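## Task

Take the uppermost ring off the shaft and place it in the blue steel tray, with no other item left in that tray. Fit the black bearing on the shaft where that ring used to sit, and return to the shaft any other parts that had to come off. Then open the grippers and withdraw the arms.

## Robot and tools

Robot: two arms, left_arm and right_arm, each with a two-finger gripper and a wrist camera (cam_left_wrist, cam_right_wrist, both 896x504). The fingers point along the gripper's +z axis and close along its y axis. end_effector_position is the point between the finger pads, roughly 1 cm short of the fingertips.

Frames: the scene frame has its origin at table height, midway between the nominal arm bases. +z is up, +x points out over the table, and left_arm is on the +y side. Calibrated bases in the scene frame: left_arm at (+0.040, +0.276, 0) with quat_wxyz (+1.000, 0, 0, -0.005); right_arm at (-0.009, -0.239, 0) with quat_wxyz (+1.000, 0, 0, -0.009). Both bases have +z up. Every hand position, quaternion, velocity and target, for sending or reading, is in that arm's own base frame. The table and any fixed cameras use the scene frame. Reported hand pose can be off by a few centimetres, more when the arm reaches far.

Row format (all motion tools): one flat list of 16 numbers covering both arms, even if only one moves. In order: left x, y, z (metres), qw, qx, qy, qz (unit quaternion, w first), opening; then the same eight for the right arm. Position and quaternion are an absolute pose for the gripper in its arm's base frame, not an offset. Opening is on a -1 to +1 scale: +1 fully open (0.094 m), -1 closed. To keep one arm still, repeat its last reported pose and its current opening command exactly; a 0 for opening is a real command.

execute_actions(actions, cameras): actions is a list of actions; each action is a list of up to 15 rows, one row per control step of 1/30 s. A short action repeats its last row until 15 steps pass. An action is rejected for both arms if any target lies over 0.6 m from that gripper's current position along any gripper axis; a malformed or rejected first action voids the whole call. An empty list just returns state and images. cameras picks images: omitted, null or ["all"] gives all, [] gives none; an unknown name voids the call.

move(target, speed, blend, opening_speed, blocking, cameras): drives each gripper in a straight line from its Hand target to the given pose. target is one 16-number row or a list of up to 15 rows (waypoints). speed is path top speed in m/s, 0.002 to 2.9, default 0.25, one value or one per waypoint; rotation rate is capped at twice that in rad/s. blend (metres) rounds corners at intermediate waypoints; 0 stops at each. opening_speed (per second on the -1..+1 scale, at least 0.2) makes finger changes gradual; use a low value on fragile parts. blocking=false returns after about 0.5 s while the motion continues; a new move replaces a running one. Moves cap at 10 s. A new opening in the first row pauses the path only if the arm is within 10 mm of the target; openings in later rows are applied after arriving and settling. Paths ignore obstacles and the other arm. Faster moves lag and stray more and hit harder; a target set deeper past a contact pushes harder. Keep paths away from an arm's own base, which can flip its shoulder posture.

The result adds a move: line. done means at rest within 10 mm and 2 degrees of target; off_target, moving, held or fault name the arms affected. held can mean a safety or clearance check blocked steps. limits=paced means the sent pose was clipped; limits=held means steps were withheld. Neither done nor off_target tells you about contact.

wait(seconds 0 to 10): lets time run with the last commands held. stop(): brakes a running move. zoom_image(camera, region [x0,y0,x1,y1] in pixels, at most 504x504): enlarges part of a wrist camera's latest image. read_manual(section): licence texts only. finished_scene(scene): ends scene 1 or 2 permanently; calls after it in the same reply go to the next scene.

Result lines: end_effector_position and end_effector_quat_wxyz; Hand target (where the arm is actually being sent, often short of your command, so send the remainder next); Tool commands; grip_measured (finger opening on the command scale, reading up to about 2.7 mm wide when empty and somewhat under the part's width when squeezing); grip_effort_nm (motor effort, negative closing, not a pad force); Joint positions (last value is opening in metres); joint torques (include gravity, joints 1 to 3 wrap at ±28 N m); joint velocities marked within noise when at rest.

Controller behaviour: commanded orientation is clipped to 40 degrees from the measured one each step. Friction can leave the gripper a centimetre or more from a free-air target. Keep one fixed target quaternion per arm rather than copying drifted readings. The grip squeezes at full force (about 50 to 64 N per pad) once commanded roughly 0.05 below first-touch reading (more for small or round parts). Release by commanding well above grip_measured.

Avoid: dropping parts or releasing them while moving, fast impacts, very hard pushes, any hit or squeeze between the two arms (including gripping the other arm's fingers), and letting anything fall or stay off the table. Loose objects may occasionally get nudged. Long holding of loads, stretched poses or pushing at unreachable targets heats motors: MOTOR HOT appears at 75 °C, an OVER-TEMPERATURE FAULT folds and disables that arm at 90 °C, and at 100 °C it goes limp.

Each tool is called after "Request:" as name([rows], argument=value, ...), one row to a line, values as JSON.

## Session

Request:
execute_actions(actions=[])

Scene clock: 0.00 s.
left_arm: end_effector_position=(+0.3968, -0.0049, +0.1131) grip_measured=+1.000 grip_effort_nm=n/a end_effector_quat_wxyz=(+0.611, -0.022, +0.790, +0.049) | right_arm: end_effector_position=(+0.4233, -0.0072, +0.1092) grip_measured=+1.000 grip_effort_nm=n/a end_effector_quat_wxyz=(+0.607, +0.042, +0.791, -0.062)
Joint positions: left_arm=[-0.108 1.551 0.345 0.95 -0.209 -0.003 0.094] | right_arm=[0.073 1.661 0.449 0.948 0.22 0.01 0.094]
Joint velocities: within noise
Joint torques (N m): no reading
Motor temperatures (°C): left_arm=[23 25 25 27 26 26 25] | right_arm=[23 26 31 27 24 25 25]
Heat: left arm: 27 °C; right arm: 31 °C.
Hand target: left_arm +0.3987, -0.0049, +0.1189; +0.617, -0.024, +0.785, +0.048 | right_arm +0.4232, -0.0074, +0.1083; +0.604, +0.042, +0.793, -0.063
Tool commands: left_gripper/opening=+1.0 right_gripper/opening=+1.0

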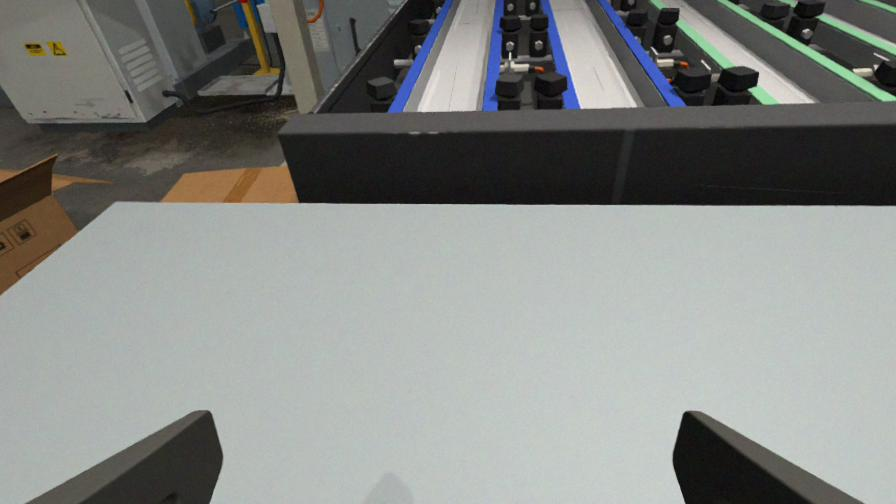

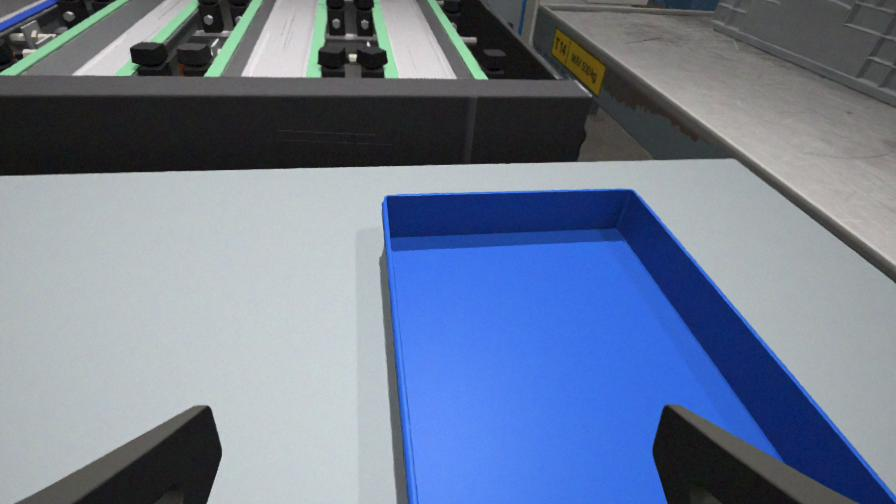

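Request:
move(target=[0.22,0.0,0.32,0.4226,0,0.9063,0,1,0.22,0.0,0.32,0.4226,0,0.9063,0,1])

Scene clock: 15.37 s.
left_arm: end_effector_position=(+0.2219, +0.0000, +0.3116) grip_measured=+1.000 grip_effort_nm=-0.027 end_effector_quat_wxyz=(+0.414, -0.003, +0.910, +0.001) | right_arm: end_effector_position=(+0.2258, -0.0005, +0.3177) grip_measured=+1.000 grip_effort_nm=-0.032 end_effector_quat_wxyz=(+0.425, +0.004, +0.905, -0.001)
Joint positions: left_arm=[-0.022 0.827 1.284 -1.174 -0.021 -0.019 0.094] | right_arm=[-0.005 0.831 1.293 -1.155 0.002 0.003 0.094]
Joint velocities: within noise
Joint torques (N m): left_arm=[0.58 0.92 8.28 1.56 0.12 0.11] | right_arm=[-0.57 0.08 8.21 1.61 -0.11 -0.1]
Motor temperatures (°C): left_arm=[23 25 26 31 26 26 25] | right_arm=[23 27 32 32 24 25 25]
Heat: left arm: 31 °C; right arm: 32 °C.
Hand target: left_arm +0.2199, +0.0000, +0.3198; +0.423, +0.000, +0.906, +0.000 | right_arm +0.2201, +0.0000, +0.3200; +0.423, +0.000, +0.906, +0.000
Off the commanded pose: left_arm 0.009 m, 1 deg | right_arm 0.006 m, 1 deg.
move: done

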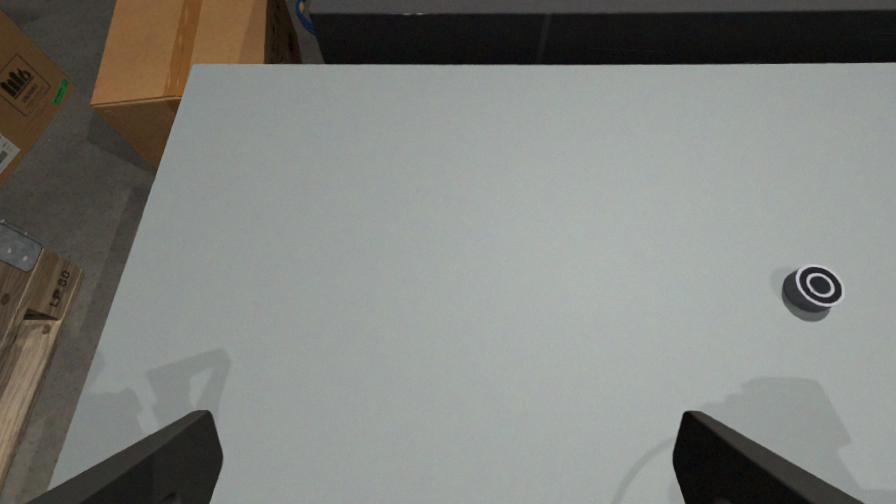

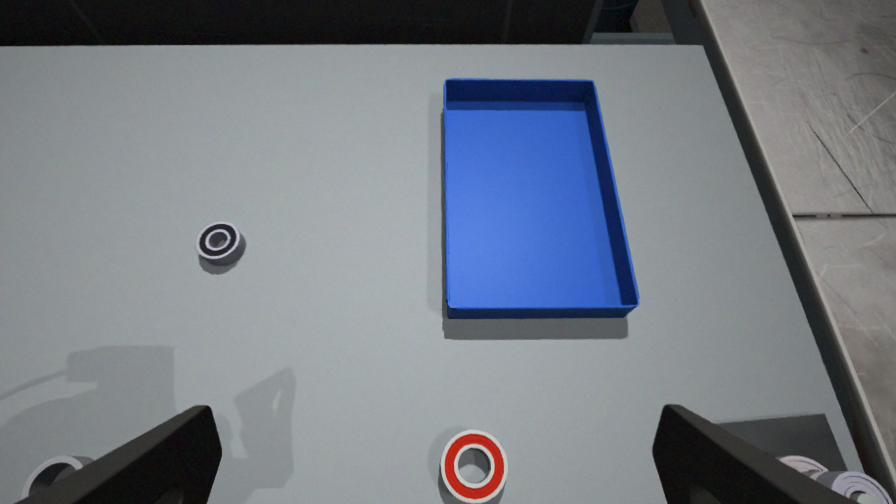

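Request:
move(target=[0.22,0.0,0.32,0.05,0,0.9987,0,1,0.22,0.0,0.32,0.05,0,0.9987,0,1])

Request:
move(target=[0.20,0.1,0.32,0.1736,0,0.9848,0,1,0.22,-0.16,0.32,0.1736,0,0.9848,0,1])

Scene clock: 23.07 s.
left_arm: end_effector_position=(+0.2205, +0.0001, +0.3111) grip_measured=+1.000 grip_effort_nm=-0.027 end_effector_quat_wxyz=(+0.244, -0.002, +0.970, +0.002) | right_arm: end_effector_position=(+0.2239, -0.0004, +0.3148) grip_measured=+1.000 grip_effort_nm=-0.032 end_effector_quat_wxyz=(+0.252, +0.004, +0.968, -0.001)
Joint positions: left_arm=[-0.013 1.164 1.657 -1.57 -0.011 -0.016 0.094] | right_arm=[-0.005 1.169 1.669 -1.562 0.001 0.003 0.094]
Joint velocities: within noise
Joint torques (N m): left_arm=[0.8 -1.35 8.49 1.07 0.15 0.09] | right_arm=[0.14 -1.77 8.51 1.16 -0.02 -0.06]
Motor temperatures (°C): left_arm=[23 25 27 31 26 26 25] | right_arm=[23 26 32 32 24 25 25]
Heat: left arm: 31 °C; right arm: 32 °C.
Hand target: left_arm +0.2202, +0.0000, +0.3192; +0.254, +0.000, +0.967, -0.001 | right_arm +0.2203, +0.0000, +0.3193; +0.252, +0.000, +0.968, -0.001
Off the commanded pose: left_arm 0.009 m, 23 deg | right_arm 0.007 m, 23 deg.
joint sent to its limit (left arm) — joint 4 (wrist pitch), lower limit. The joint targets are off in orientation, not in position.
joint sent to its limit (right arm) — joint 4 (wrist pitch), lower limit. The joint targets are off in orientation, not in position.
move: off_target (left_arm, right_arm)

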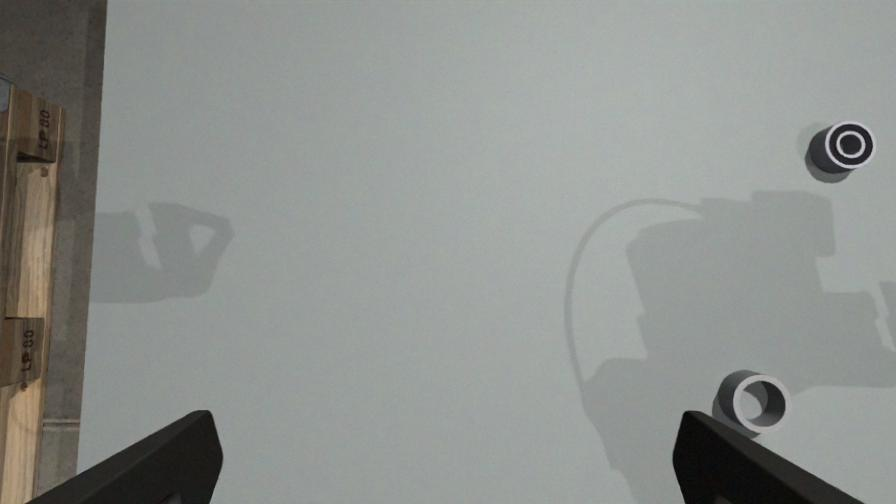

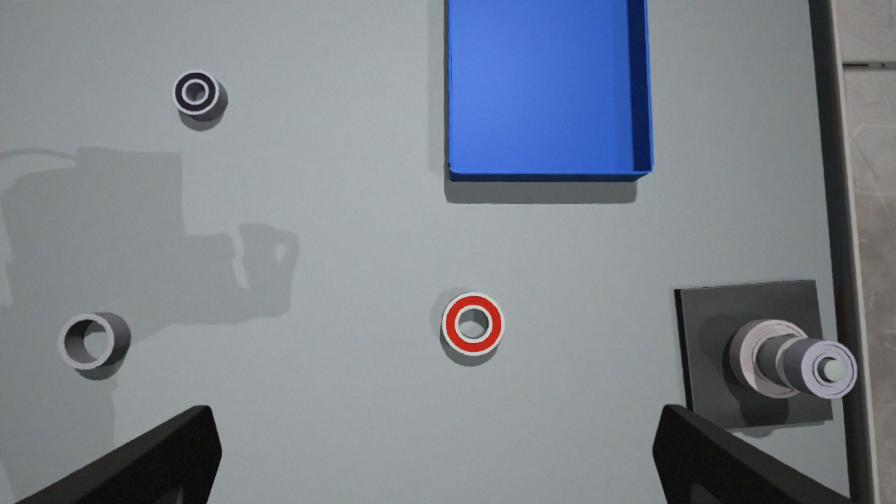

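Scene clock: 24.63 s.
left_arm: end_effector_position=(+0.1991, +0.1009, +0.3111) grip_measured=+1.000 grip_effort_nm=-0.027 end_effector_quat_wxyz=(+0.245, -0.015, +0.968, +0.058) | right_arm: end_effector_position=(+0.2201, -0.1630, +0.3141) grip_measured=+1.000 grip_effort_nm=-0.032 end_effector_quat_wxyz=(+0.234, +0.016, +0.970, -0.065)
Joint positions: left_arm=[0.599 1.175 1.657 -1.571 0.169 0.527 0.094] | right_arm=[-0.789 1.381 1.814 -1.566 -0.228 -0.705 0.094]
Joint velocities: within noise
Joint torques (N m): left_arm=[0.81 -1.25 8.27 0.99 0.34 0.04] | right_arm=[-0.28 -4.08 8.73 1.05 -0.3 -0.07]
Motor temperatures (°C): left_arm=[23 25 27 31 26 26 25] | right_arm=[23 26 32 31 24 25 25]
Heat: left arm: 31 °C; right arm: 32 °C.
Hand target: left_arm +0.2002, +0.1000, +0.3192; +0.256, -0.010, +0.965, +0.058 | right_arm +0.2202, -0.1599, +0.3194; +0.239, +0.010, +0.969, -0.061
Off the commanded pose: left_arm 0.009 m, 11 deg | right_arm 0.007 m, 10 deg.
joint sent to its limit (left arm) — joint 4 (wrist pitch), lower limit. The joint targets are off in orientation, not in position.
joint sent to its limit (right arm) — joint 4 (wrist pitch), lower limit. The joint targets are off in orientation, not in position.
move: off_target (left_arm, right_arm)

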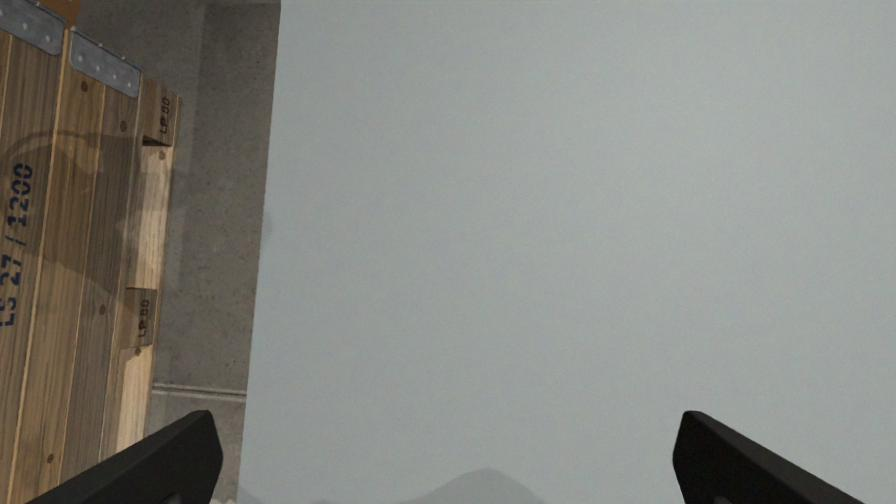

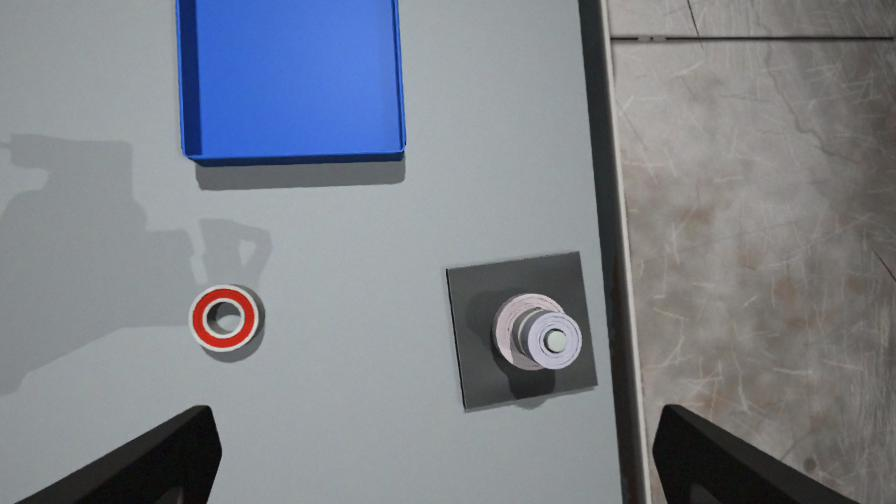

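Request:
zoom_image(camera="cam_right_wrist", region=[430, 230, 630, 430])

Request:
zoom_image(camera="cam_right_wrist", region=[170, 260, 290, 380])

Scaled by 2.520 from the camera's 896x504 image, which has a finer 1280x720 frame.

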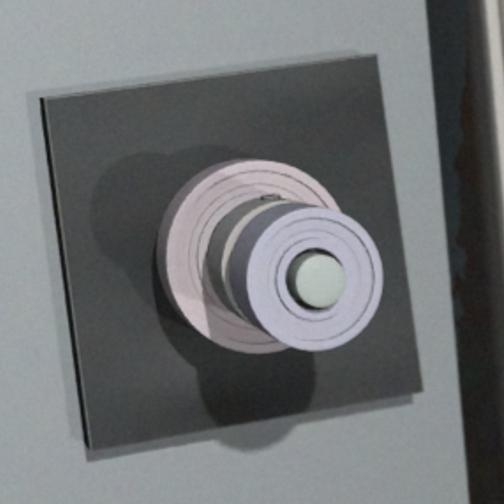

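Scaled by 4.200 from the camera's 896x504 image, which has a finer 1280x720 frame.

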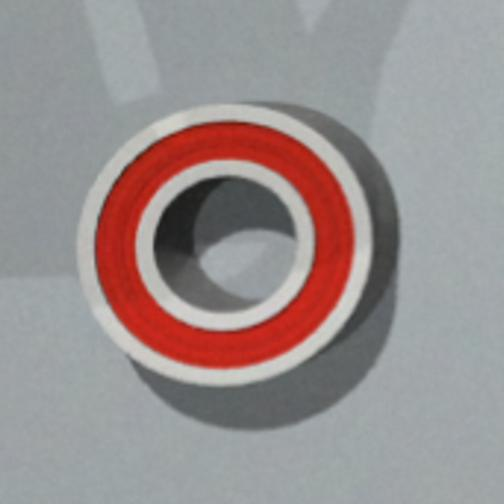

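Request:
move(target=[0.2,0.1,0.32,0.25,0,0.968,0,1,0.29,-0.07,0.15,0.527,0.440,0.627,-0.369,1], cameras=["cam_right_wrist"])

Scene clock: 92.93 s.
left_arm: end_effector_position=(+0.2004, +0.1018, +0.3155) grip_measured=+1.000 grip_effort_nm=-0.012 end_effector_quat_wxyz=(+0.274, -0.010, +0.961, +0.030) | right_arm: end_effector_position=(+0.2855, -0.0717, +0.1461) grip_measured=+1.000 grip_effort_nm=-0.032 end_effector_quat_wxyz=(+0.522, +0.444, +0.633, -0.360)
Joint positions: left_arm=[0.695 1.175 1.657 -1.571 0.291 0.602 0.094] | right_arm=[0.385 1.641 0.852 -0.933 1.372 1.733 0.094]
Joint velocities: within noise
Joint torques (N m): left_arm=[0.68 -1.63 6.75 0.98 0.49 0.06] | right_arm=[0.21 -5.14 8.1 -0.07 0.75 0.16]
Motor temperatures (°C): left_arm=[23 24 28 30 26 25 25] | right_arm=[23 26 32 30 24 25 25]
Heat: left arm: 30 °C; right arm: 32 °C.
Hand target: left_arm +0.2003, +0.0999, +0.3194; +0.280, -0.007, +0.960, +0.027 | right_arm +0.2901, -0.0700, +0.1499; +0.528, +0.438, +0.629, -0.366
Off the commanded pose: left_arm 0.005 m, 5 deg | right_arm 0.006 m, 1 deg.
joint sent to its limit (left arm) — joint 4 (wrist pitch), lower limit. The joint targets are off in orientation, not in position.
move: off_target (left_arm)
Images, in order (width x height): cam_right_wrist 896x504.

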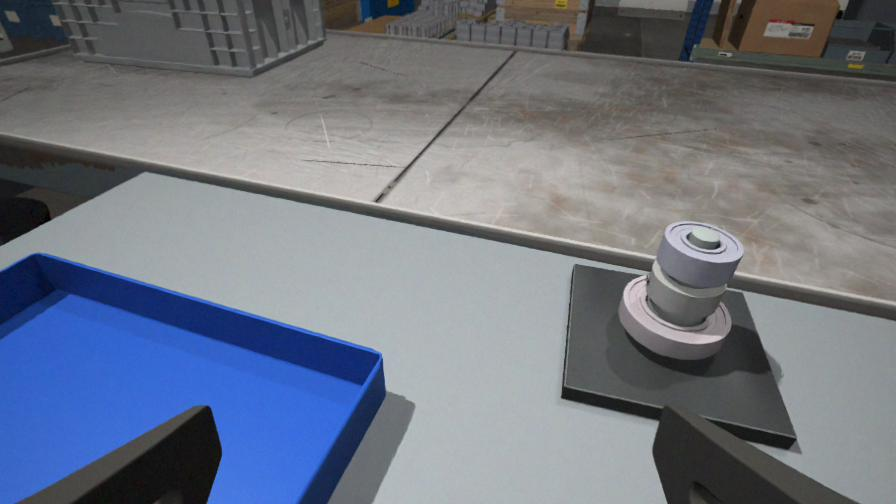

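Request:
zoom_image(camera="cam_right_wrist", region=[560, 200, 800, 450])

Scaled by 2.016 from the camera's 896x504 image, which has a finer 1280x720 frame.

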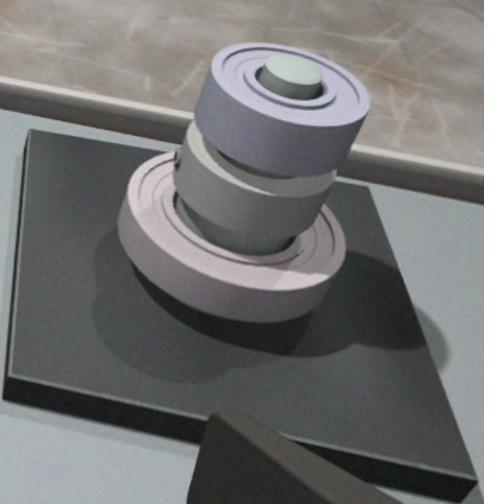

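Request:
move(target=[0.2,0.0,0.25,0.25,0,0.968,0,1,0.383,0.2,0.113,0.216,0,0.976,0,1], cameras=["cam_right_wrist"])

Request:
zoom_image(camera="cam_right_wrist", region=[300, 150, 600, 350])

Scene clock: 131.60 s.
left_arm: end_effector_position=(+0.2009, -0.0006, +0.2508) grip_measured=+1.000 grip_effort_nm=-0.037 end_effector_quat_wxyz=(+0.243, +0.002, +0.970, -0.004) | right_arm: end_effector_position=(+0.3796, +0.2002, +0.1177) grip_measured=+1.000 grip_effort_nm=-0.037 end_effector_quat_wxyz=(+0.227, +0.004, +0.974, +0.008)
Joint positions: left_arm=[0 0.967 1.286 -1.399 0.008 0.002 0.094] | right_arm=[0.579 1.811 1.441 -0.802 0.233 0.539 0.094]
Joint velocities: within noise
Joint torques (N m): left_arm=[-0.7 -2.02 4.68 1.29 -0.16 -0.09] | right_arm=[-0.49 -8.25 10.66 0.95 0.1 -0.11]
Motor temperatures (°C): left_arm=[23 24 27 31 26 25 25] | right_arm=[23 27 34 29 25 25 25]
Heat: left arm: 31 °C; right arm: 34 °C.
Hand target: left_arm +0.2000, +0.0000, +0.2500; +0.250, +0.000, +0.968, +0.000 | right_arm +0.3828, +0.2000, +0.1130; +0.217, +0.000, +0.976, +0.000
Off the commanded pose: left_arm 0.001 m, 1 deg | right_arm 0.006 m, 2 deg.
move: done
Images, in order (width x height): cam_right_wrist 896x504.

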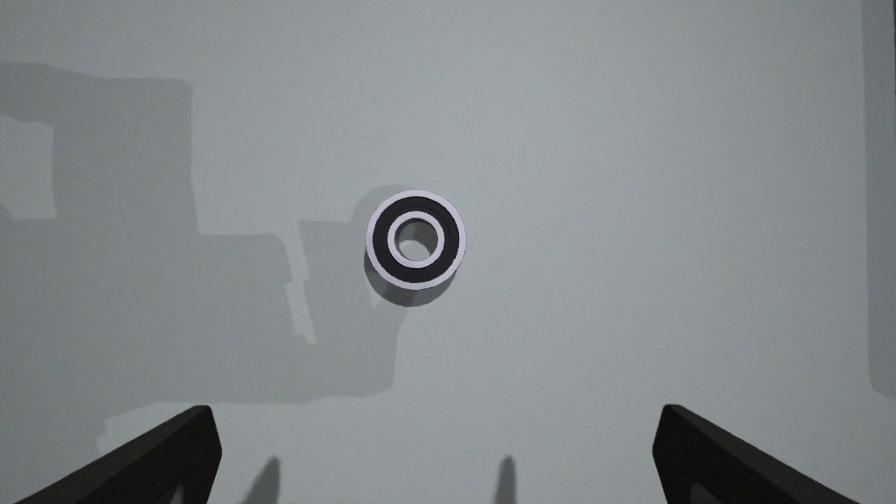

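Scaled by 1.680 from the camera's 896x504 image, which has a finer 1280x720 frame.

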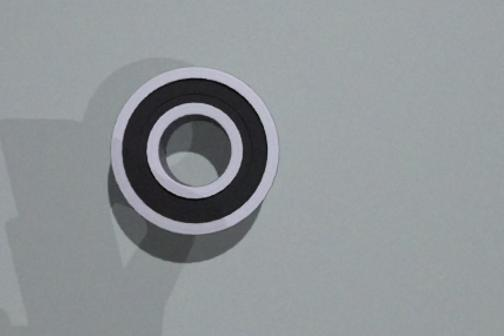

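Request:
move(target=[0.13,-0.225,0.15,0.216,0,0.976,0,1,0.2,0.0,0.2,0.216,0,0.976,0,1])

Scene clock: 141.37 s.
left_arm: end_effector_position=(+0.1238, -0.2157, +0.1402) grip_measured=+1.000 grip_effort_nm=-0.032 end_effector_quat_wxyz=(+0.197, +0.007, +0.980, +0.013) | right_arm: end_effector_position=(+0.2059, -0.0006, +0.2038) grip_measured=+1.000 grip_effort_nm=-0.032 end_effector_quat_wxyz=(+0.229, +0.004, +0.973, -0.003)
Joint positions: left_arm=[-1.33 1.378 1.125 -1.243 -0.39 -1.3 0.094] | right_arm=[-0.003 0.93 1.081 -1.26 0.006 0.003 0.094]
Joint velocities: within noise
Joint torques (N m): left_arm=[-0.57 -4.37 9.25 0.43 -0.65 -0.17] | right_arm=[-0.46 -1.02 6.83 1.07 -0.11 -0.13]
Motor temperatures (°C): left_arm=[23 24 27 31 26 25 25] | right_arm=[23 27 34 29 25 25 25]
Heat: left arm: 31 °C; right arm: 34 °C.
Hand target: left_arm +0.1297, -0.2246, +0.1501; +0.216, +0.000, +0.976, +0.000 | right_arm +0.2001, +0.0000, +0.2001; +0.216, +0.000, +0.976, +0.000
Off the commanded pose: left_arm 0.015 m, 3 deg | right_arm 0.007 m, 2 deg.
move: off_target (left_arm)

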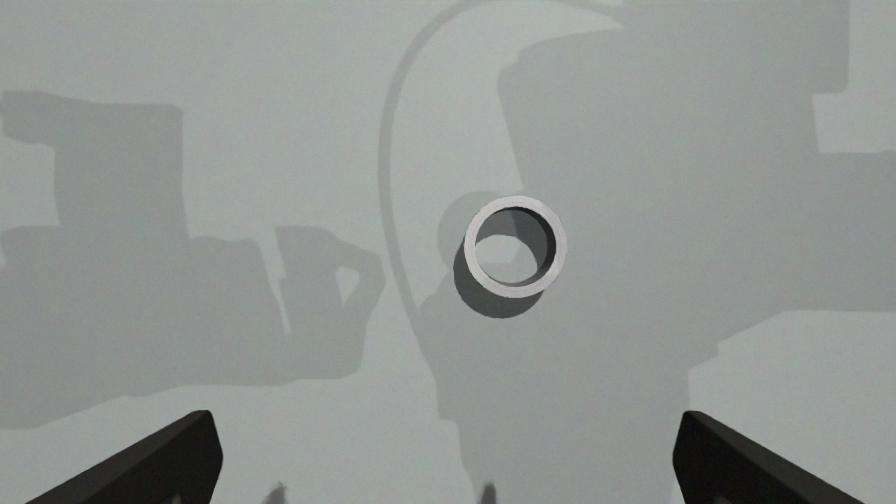

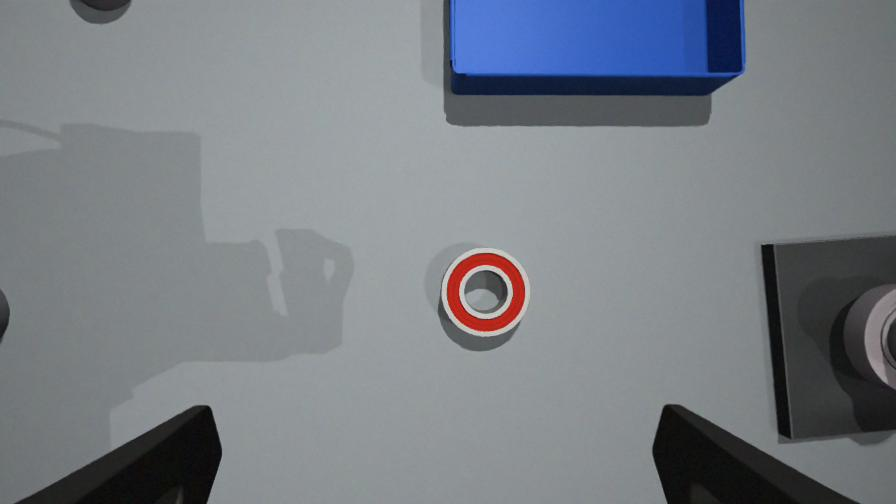

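Request:
move(target=[0.13,-0.225,0.15,0.216,0,0.976,0,1,0.31,-0.12,0.12,0.510,0.483,0.556,-0.443,1], cameras=["cam_right_wrist"])

Request:
zoom_image(camera="cam_right_wrist", region=[646, 100, 896, 350])

Scene clock: 173.43 s.
left_arm: end_effector_position=(+0.1239, -0.2156, +0.1403) grip_measured=+1.000 grip_effort_nm=-0.037 end_effector_quat_wxyz=(+0.197, +0.007, +0.980, +0.013) | right_arm: end_effector_position=(+0.3070, -0.1192, +0.1183) grip_measured=+1.000 grip_effort_nm=-0.037 end_effector_quat_wxyz=(+0.517, +0.480, +0.571, -0.420)
Joint positions: left_arm=[-1.33 1.378 1.125 -1.243 -0.391 -1.301 0.094] | right_arm=[0.194 1.841 0.892 -0.66 1.457 1.627 0.094]
Joint velocities: within noise
Joint torques (N m): left_arm=[-0.57 -4.53 9.36 0.4 -0.66 -0.14] | right_arm=[-0.39 -6.53 7.53 0.13 0.8 0.12]
Motor temperatures (°C): left_arm=[23 25 27 30 26 25 25] | right_arm=[23 26 32 30 25 25 25]
Heat: left arm: 30 °C; right arm: 32 °C.
Hand target: left_arm +0.1296, -0.2247, +0.1501; +0.216, +0.000, +0.976, +0.000 | right_arm +0.3104, -0.1203, +0.1201; +0.520, +0.472, +0.566, -0.431
Off the commanded pose: left_arm 0.015 m, 3 deg | right_arm 0.004 m, 3 deg.
move: off_target (left_arm, right_arm)
Images, in order (width x height): cam_right_wrist 896x504.

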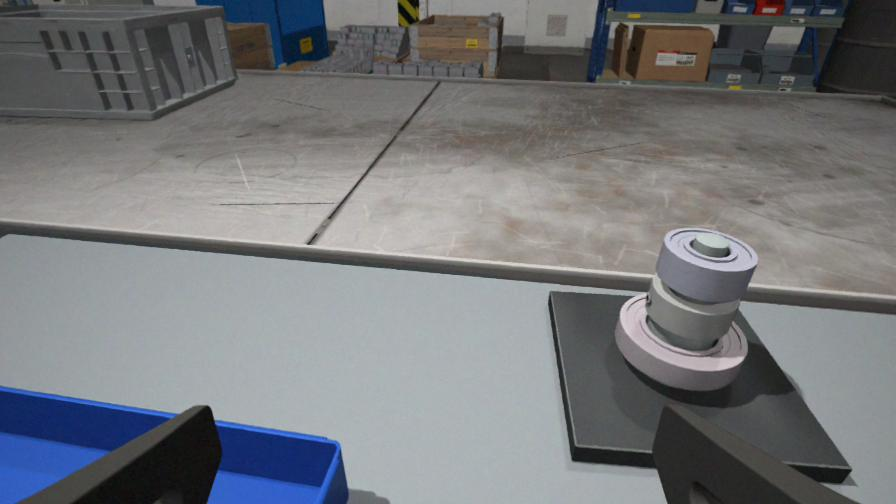

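Scaled by 2.016 from the camera's 896x504 image, which has a finer 1280x720 frame.

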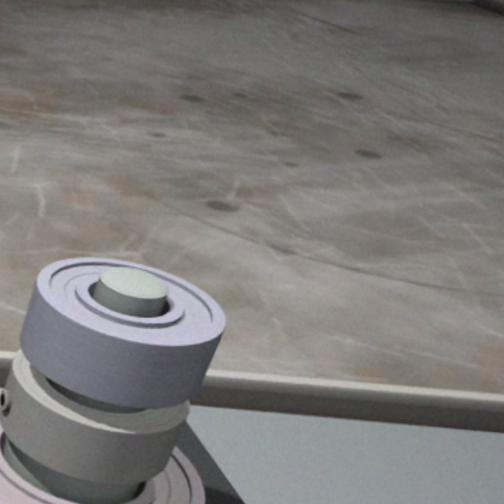

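Request:
zoom_image(camera="cam_right_wrist", region=[600, 210, 780, 400])

Scaled by 2.653 from the camera's 896x504 image, which has a finer 1280x720 frame.

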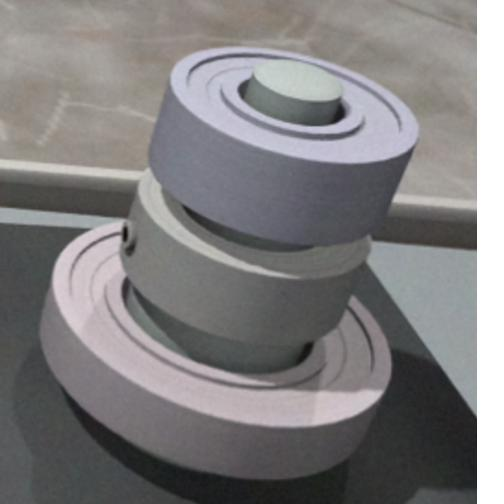

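Request:
move(target=[0.13,-0.225,0.15,0.216,0,0.976,0,1,0.173,-0.239,0.2,0.193,0.443,0.870,-0.098,1], cameras=["cam_right_wrist"])

Request:
zoom_image(camera="cam_right_wrist", region=[350, 150, 550, 350])

Scene clock: 209.63 s.
left_arm: end_effector_position=(+0.1240, -0.2156, +0.1403) grip_measured=+1.000 grip_effort_nm=-0.032 end_effector_quat_wxyz=(+0.197, +0.007, +0.980, +0.013) | right_arm: end_effector_position=(+0.1716, -0.2379, +0.1946) grip_measured=+1.000 grip_effort_nm=-0.037 end_effector_quat_wxyz=(+0.194, +0.446, +0.868, -0.102)
Joint positions: left_arm=[-1.33 1.378 1.125 -1.243 -0.391 -1.301 0.094] | right_arm=[-0.946 1.263 1.219 -1.086 0.006 0.003 0.094]
Joint velocities: within noise
Joint torques (N m): left_arm=[-0.5 -4.49 9.37 0.44 -0.59 -0.13] | right_arm=[-0.4 -3.49 10.78 1.05 -0.08 -0.11]
Motor temperatures (°C): left_arm=[23 25 28 30 26 25 25] | right_arm=[23 27 33 28 25 25 25]
Heat: left arm: 30 °C; right arm: 33 °C.
Hand target: left_arm +0.1297, -0.2246, +0.1501; +0.216, +0.000, +0.976, +0.000 | right_arm +0.1730, -0.2390, +0.1999; +0.193, +0.443, +0.870, -0.098
Off the commanded pose: left_arm 0.015 m, 3 deg | right_arm 0.006 m, 1 deg.
move: off_target (left_arm)
Images, in order (width x height): cam_right_wrist 896x504.

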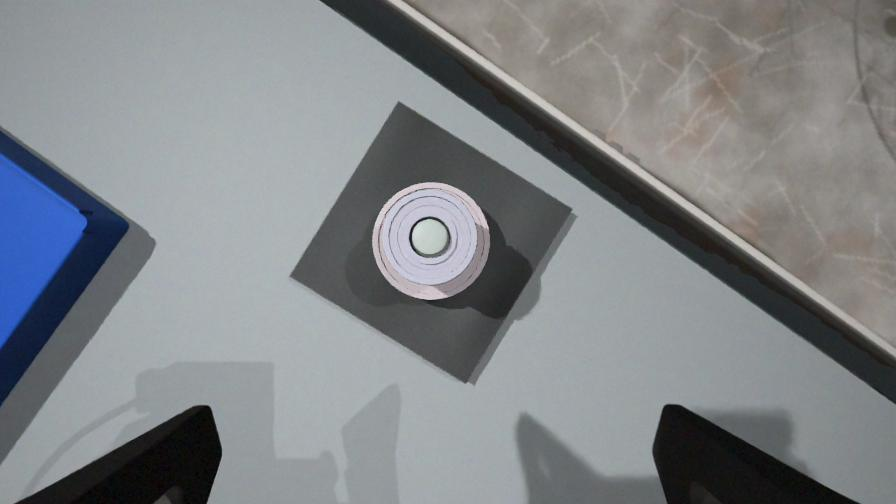

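Scaled by 2.520 from the camera's 896x504 image, which has a finer 1280x720 frame.

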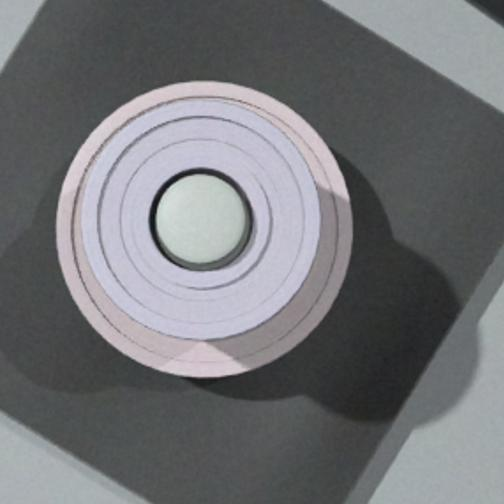

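Request:
move(target=[0.2,0.0,0.25,0.25,0,0.968,0,1,0.204,-0.271,0.15,0,0.454,0.891,0,1], cameras=["cam_right_wrist"])

Scene clock: 272.27 s.
left_arm: end_effector_position=(+0.1983, +0.0003, +0.2397) grip_measured=+1.000 grip_effort_nm=-0.032 end_effector_quat_wxyz=(+0.240, -0.003, +0.971, +0.003) | right_arm: end_effector_position=(+0.2003, -0.2703, +0.1502) grip_measured=+1.000 grip_effort_nm=-0.037 end_effector_quat_wxyz=(+0.005, +0.452, +0.892, -0.006)
Joint positions: left_arm=[-0.018 0.944 1.233 -1.376 -0.016 -0.019 0.094] | right_arm=[-0.933 1.808 1.661 -1.41 0.005 0.005 0.094]
Joint velocities: within noise
Joint torques (N m): left_arm=[0.68 0.06 9.26 1.03 0.1 0.05] | right_arm=[0.53 -8.14 9.74 0.25 -0.04 0.09]
Motor temperatures (°C): left_arm=[23 25 28 29 26 25 25] | right_arm=[23 26 34 29 24 25 25]
Heat: left arm: 29 °C; right arm: 34 °C.
Hand target: left_arm +0.1999, +0.0000, +0.2499; +0.250, +0.000, +0.968, +0.000 | right_arm +0.2040, -0.2709, +0.1500; +0.000, +0.454, +0.891, +0.000
Off the commanded pose: left_arm 0.010 m, 1 deg | right_arm 0.004 m, 1 deg.
move: done
Images, in order (width x height): cam_right_wrist 896x504.

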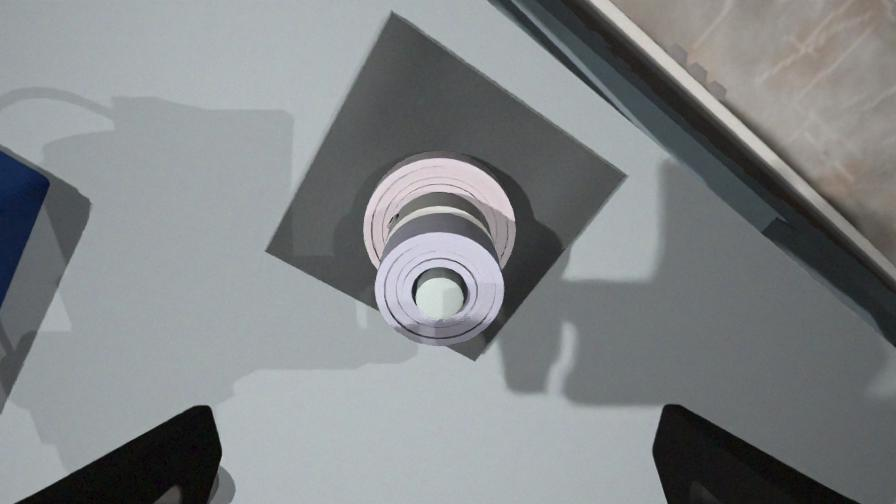

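Request:
move(target=[0.2,0.0,0.25,0.25,0,0.968,0,1,0.204,-0.268,0.079,0,0.454,0.891,0,1], cameras=["cam_right_wrist"], speed=0.1)

Scene clock: 291.63 s.
left_arm: end_effector_position=(+0.1983, +0.0002, +0.2397) grip_measured=+1.000 grip_effort_nm=-0.042 end_effector_quat_wxyz=(+0.239, -0.002, +0.971, +0.003) | right_arm: end_effector_position=(+0.2025, -0.2705, +0.0922) grip_measured=+1.000 grip_effort_nm=-0.037 end_effector_quat_wxyz=(+0.010, +0.452, +0.892, -0.008)
Joint positions: left_arm=[-0.018 0.944 1.233 -1.377 -0.015 -0.019 0.094] | right_arm=[-0.928 1.808 1.43 -1.168 0.005 0.009 0.094]
Joint velocities: within noise
Joint torques (N m): left_arm=[0.65 0.08 9.1 1.02 0.11 0.07] | right_arm=[0.5 -8.02 5.18 0.64 -0.04 0.09]
Motor temperatures (°C): left_arm=[23 24 28 30 26 25 24] | right_arm=[23 27 35 28 24 25 25]
Heat: left arm: 30 °C; right arm: 35 °C.
Hand target: left_arm +0.1999, +0.0000, +0.2499; +0.250, +0.000, +0.968, +0.000 | right_arm +0.2037, -0.2677, +0.0793; +0.000, +0.454, +0.891, +0.000
Off the commanded pose: left_arm 0.010 m, 1 deg | right_arm 0.013 m, 1 deg.
move: off_target (right_arm)
Images, in order (width x height): cam_right_wrist 896x504.

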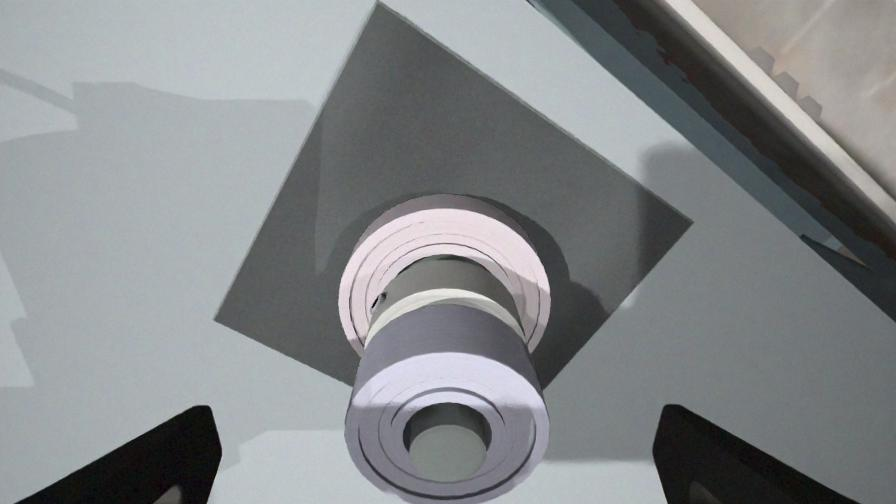

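Request:
move(target=[0.2,0.0,0.25,0.25,0,0.968,0,1,0.203,-0.266,0.068,0,0.454,0.891,0,1], cameras=["cam_right_wrist"], speed=0.1)

Scene clock: 301.27 s.
left_arm: end_effector_position=(+0.1982, +0.0001, +0.2397) grip_measured=+1.000 grip_effort_nm=-0.027 end_effector_quat_wxyz=(+0.239, -0.002, +0.971, +0.003) | right_arm: end_effector_position=(+0.2017, -0.2695, +0.0816) grip_measured=+1.000 grip_effort_nm=-0.037 end_effector_quat_wxyz=(+0.011, +0.453, +0.892, -0.008)
Joint positions: left_arm=[-0.018 0.944 1.233 -1.377 -0.015 -0.019 0.094] | right_arm=[-0.928 1.808 1.388 -1.124 0.005 0.011 0.094]
Joint velocities: within noise
Joint torques (N m): left_arm=[0.65 0.06 9.17 1 0.13 0.08] | right_arm=[0.68 -7.95 4.98 0.66 -0.06 0.1]
Motor temperatures (°C): left_arm=[23 24 29 31 26 25 24] | right_arm=[23 28 34 28 24 25 25]
Heat: left arm: 31 °C; right arm: 34 °C.
Hand target: left_arm +0.1999, +0.0000, +0.2499; +0.250, +0.000, +0.968, +0.000 | right_arm +0.2027, -0.2657, +0.0684; +0.000, +0.454, +0.891, +0.000
Off the commanded pose: left_arm 0.010 m, 1 deg | right_arm 0.014 m, 2 deg.
move: off_target (right_arm)
Images, in order (width x height): cam_right_wrist 896x504.

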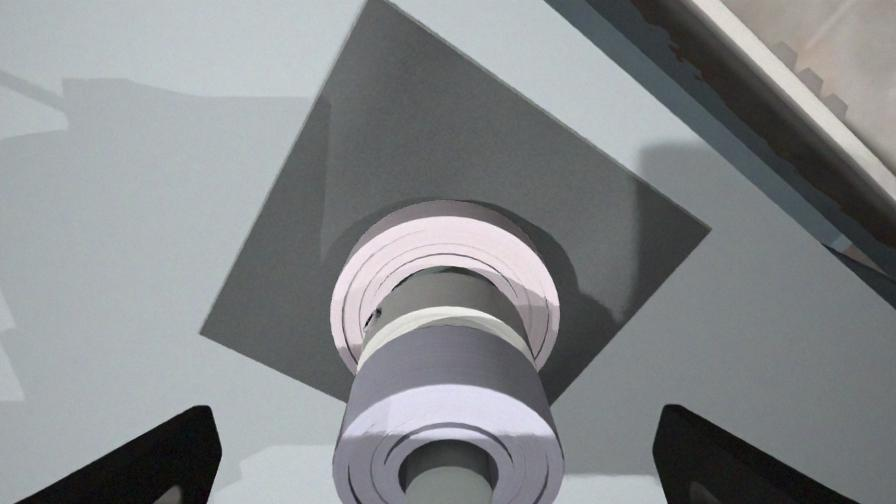

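Request:
move([
  [0.2,0.0,0.25,0.25,0,0.968,0,1,0.203,-0.265,0.065,0,0.454,0.891,0,1],
  [0.2,0.0,0.25,0.25,0,0.968,0,1,0.203,-0.265,0.065,0,0.454,0.891,0,-0.3],
], cameras=["cam_right_wrist"], speed=0.1, opening_speed=0.6)

Scene clock: 312.73 s.
left_arm: end_effector_position=(+0.1982, +0.0001, +0.2397) grip_measured=+1.000 grip_effort_nm=-0.037 end_effector_quat_wxyz=(+0.239, -0.002, +0.971, +0.003) | right_arm: end_effector_position=(+0.2018, -0.2690, +0.0786) grip_measured=-0.145 grip_effort_nm=-1.057 end_effector_quat_wxyz=(+0.010, +0.452, +0.892, -0.010)
Joint positions: left_arm=[-0.018 0.944 1.233 -1.377 -0.015 -0.019 0.094] | right_arm=[-0.925 1.808 1.375 -1.111 0.009 0.013 0.04]
Joint velocities: within noise
Joint torques (N m): left_arm=[0.55 -0.01 9.17 1.03 0.14 0.06] | right_arm=[0.51 -7.98 4.9 0.64 -0.08 0.09]
Motor temperatures (°C): left_arm=[23 24 29 31 26 25 24] | right_arm=[23 28 33 28 24 25 25]
Heat: left arm: 31 °C; right arm: 33 °C.
Hand target: left_arm +0.1999, +0.0000, +0.2499; +0.250, +0.000, +0.968, +0.000 | right_arm +0.2026, -0.2646, +0.0654; +0.000, +0.454, +0.891, +0.000
Off the commanded pose: left_arm 0.010 m, 1 deg | right_arm 0.014 m, 2 deg.
move: off_target (right_arm); target 2's new opening was sent with right_arm's hand 0.014 m and 2 deg from that target
Images, in order (width x height): cam_right_wrist 896x504.

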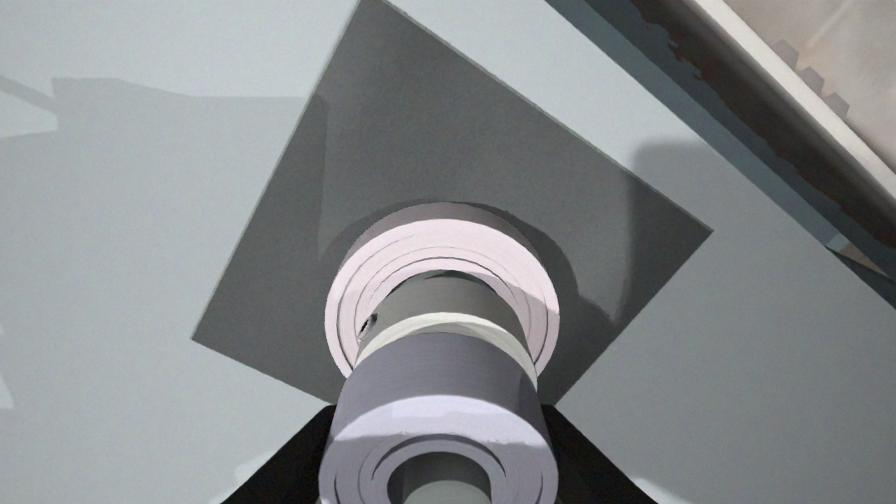

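Request:
move([
  [0.2,0.0,0.25,0.25,0,0.968,0,1,0.203,-0.267,0.10,0,0.454,0.891,0,-0.3],
  [0.2,0.0,0.25,0.25,0,0.968,0,1,0.203,-0.269,0.165,0,0.454,0.891,0,-0.3],
], cameras=["cam_right_wrist"], speed=0.06)

Scene clock: 319.57 s.
left_arm: end_effector_position=(+0.1982, +0.0001, +0.2397) grip_measured=+1.000 grip_effort_nm=-0.037 end_effector_quat_wxyz=(+0.239, -0.002, +0.971, +0.003) | right_arm: end_effector_position=(+0.2006, -0.2672, +0.1646) grip_measured=-0.145 grip_effort_nm=-1.062 end_effector_quat_wxyz=(+0.003, +0.452, +0.892, -0.006)
Joint positions: left_arm=[-0.018 0.944 1.233 -1.377 -0.015 -0.019 0.094] | right_arm=[-0.925 1.808 1.718 -1.47 0.009 0.013 0.04]
Joint velocities: within noise
Joint torques (N m): left_arm=[0.66 0.16 9.37 1.03 0.21 0.08] | right_arm=[-0.14 -8.23 9.68 0.26 -0.08 0]
Motor temperatures (°C): left_arm=[23 24 29 31 26 25 24] | right_arm=[23 28 33 28 24 25 26]
Heat: left arm: 31 °C; right arm: 33 °C.
Hand target: left_arm +0.1999, +0.0000, +0.2499; +0.250, +0.000, +0.968, +0.000 | right_arm +0.2029, -0.2689, +0.1649; +0.000, +0.454, +0.891, +0.000
Off the commanded pose: left_arm 0.010 m, 1 deg | right_arm 0.003 m, 1 deg.
move: done
Images, in order (width x height): cam_right_wrist 896x504.

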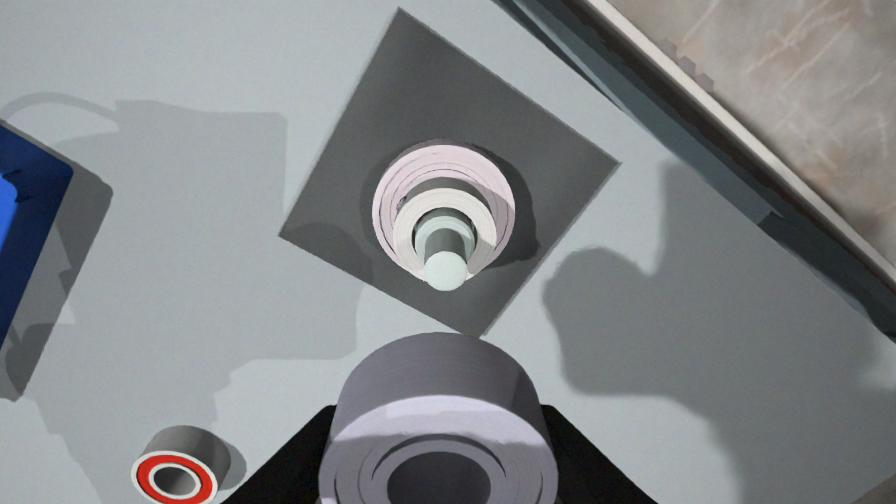

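Request:
zoom_image(camera="cam_right_wrist", region=[350, 110, 550, 310])

Scaled by 2.520 from the camera's 896x504 image, which has a finer 1280x720 frame.

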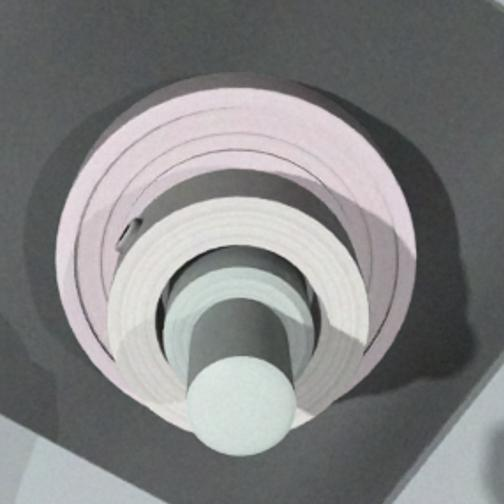

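Request:
move([
  [0.2,0.0,0.25,0.25,0,0.968,0,1,0.32,-0.19,0.165,0,0.25,0.968,0,-0.3],
  [0.2,0.0,0.25,0.25,0,0.968,0,1,0.43,-0.09,0.13,0,0,1,0,-0.3],
  [0.2,0.0,0.25,0.25,0,0.968,0,1,0.43,-0.09,0.05,0,0,1,0,-0.3],
], cameras=["cam_right_wrist"], speed=0.15, blend=0.02)

Scene clock: 373.03 s.
left_arm: end_effector_position=(+0.1982, +0.0001, +0.2397) grip_measured=+1.000 grip_effort_nm=-0.032 end_effector_quat_wxyz=(+0.239, -0.002, +0.971, +0.003) | right_arm: end_effector_position=(+0.4302, -0.0909, +0.0645) grip_measured=-0.145 grip_effort_nm=-1.067 end_effector_quat_wxyz=(+0.009, +0.005, +1.000, -0.005)
Joint positions: left_arm=[-0.018 0.944 1.233 -1.377 -0.015 -0.019 0.094] | right_arm=[-0.208 2.236 1.943 -1.257 0.006 -0.199 0.04]
Joint velocities: within noise
Joint torques (N m): left_arm=[0.64 0.13 9.26 1.04 0.14 0.09] | right_arm=[-0.03 -12.48 5.55 0.6 -0.06 -0.11]
Motor temperatures (°C): left_arm=[23 24 29 32 26 25 24] | right_arm=[23 29 33 27 24 25 27]
Heat: left arm: 32 °C; right arm: 33 °C.
Hand target: left_arm +0.1999, +0.0000, +0.2499; +0.250, +0.000, +0.968, +0.000 | right_arm +0.4297, -0.0900, +0.0503; +0.000, +0.000, +1.000, +0.000
Off the commanded pose: left_arm 0.010 m, 1 deg | right_arm 0.015 m, 1 deg.
move: off_target (right_arm)
Images, in order (width x height): cam_right_wrist 896x504.

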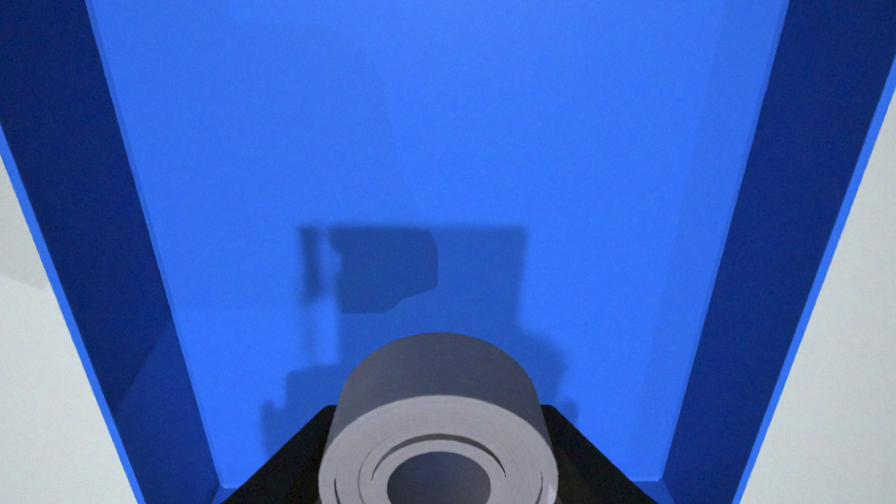

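Request:
move([
  [0.2,0.0,0.25,0.25,0,0.968,0,1,0.43,-0.09,0.01,0,0,1,0,-0.3],
  [0.2,0.0,0.25,0.25,0,0.968,0,1,0.43,-0.09,0.003,0,0,1,0,-0.3],
], cameras=["cam_right_wrist"], speed=[0.08,0.02])

Scene clock: 380.20 s.
left_arm: end_effector_position=(+0.1982, +0.0000, +0.2396) grip_measured=+1.000 grip_effort_nm=-0.032 end_effector_quat_wxyz=(+0.239, -0.002, +0.971, +0.003) | right_arm: end_effector_position=(+0.4337, -0.0916, +0.0242) grip_measured=-0.145 grip_effort_nm=-1.057 end_effector_quat_wxyz=(+0.017, +0.004, +1.000, -0.007)
Joint positions: left_arm=[-0.018 0.944 1.233 -1.377 -0.014 -0.019 0.094] | right_arm=[-0.208 2.257 1.816 -1.094 0.006 -0.199 0.04]
Joint velocities: within noise
Joint torques (N m): left_arm=[0.79 0.16 9.32 0.98 0.1 0.09] | right_arm=[-0.06 -11.52 5.15 0.66 -0.06 -0.1]
Motor temperatures (°C): left_arm=[23 24 29 32 26 25 24] | right_arm=[23 29 33 28 24 25 27]
Heat: left arm: 32 °C; right arm: 33 °C.
Hand target: left_arm +0.1998, +0.0000, +0.2499; +0.250, +0.000, +0.968, +0.000 | right_arm +0.4293, -0.0899, +0.0036; +0.000, +0.000, +1.000, +0.000
Off the commanded pose: left_arm 0.011 m, 1 deg | right_arm 0.022 m, 2 deg.
move: off_target (left_arm, right_arm)
Images, in order (width x height): cam_right_wrist 896x504.

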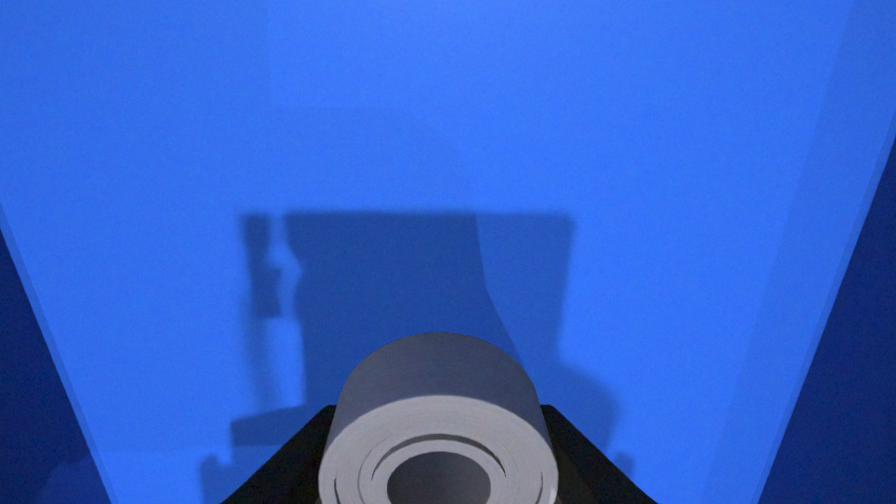

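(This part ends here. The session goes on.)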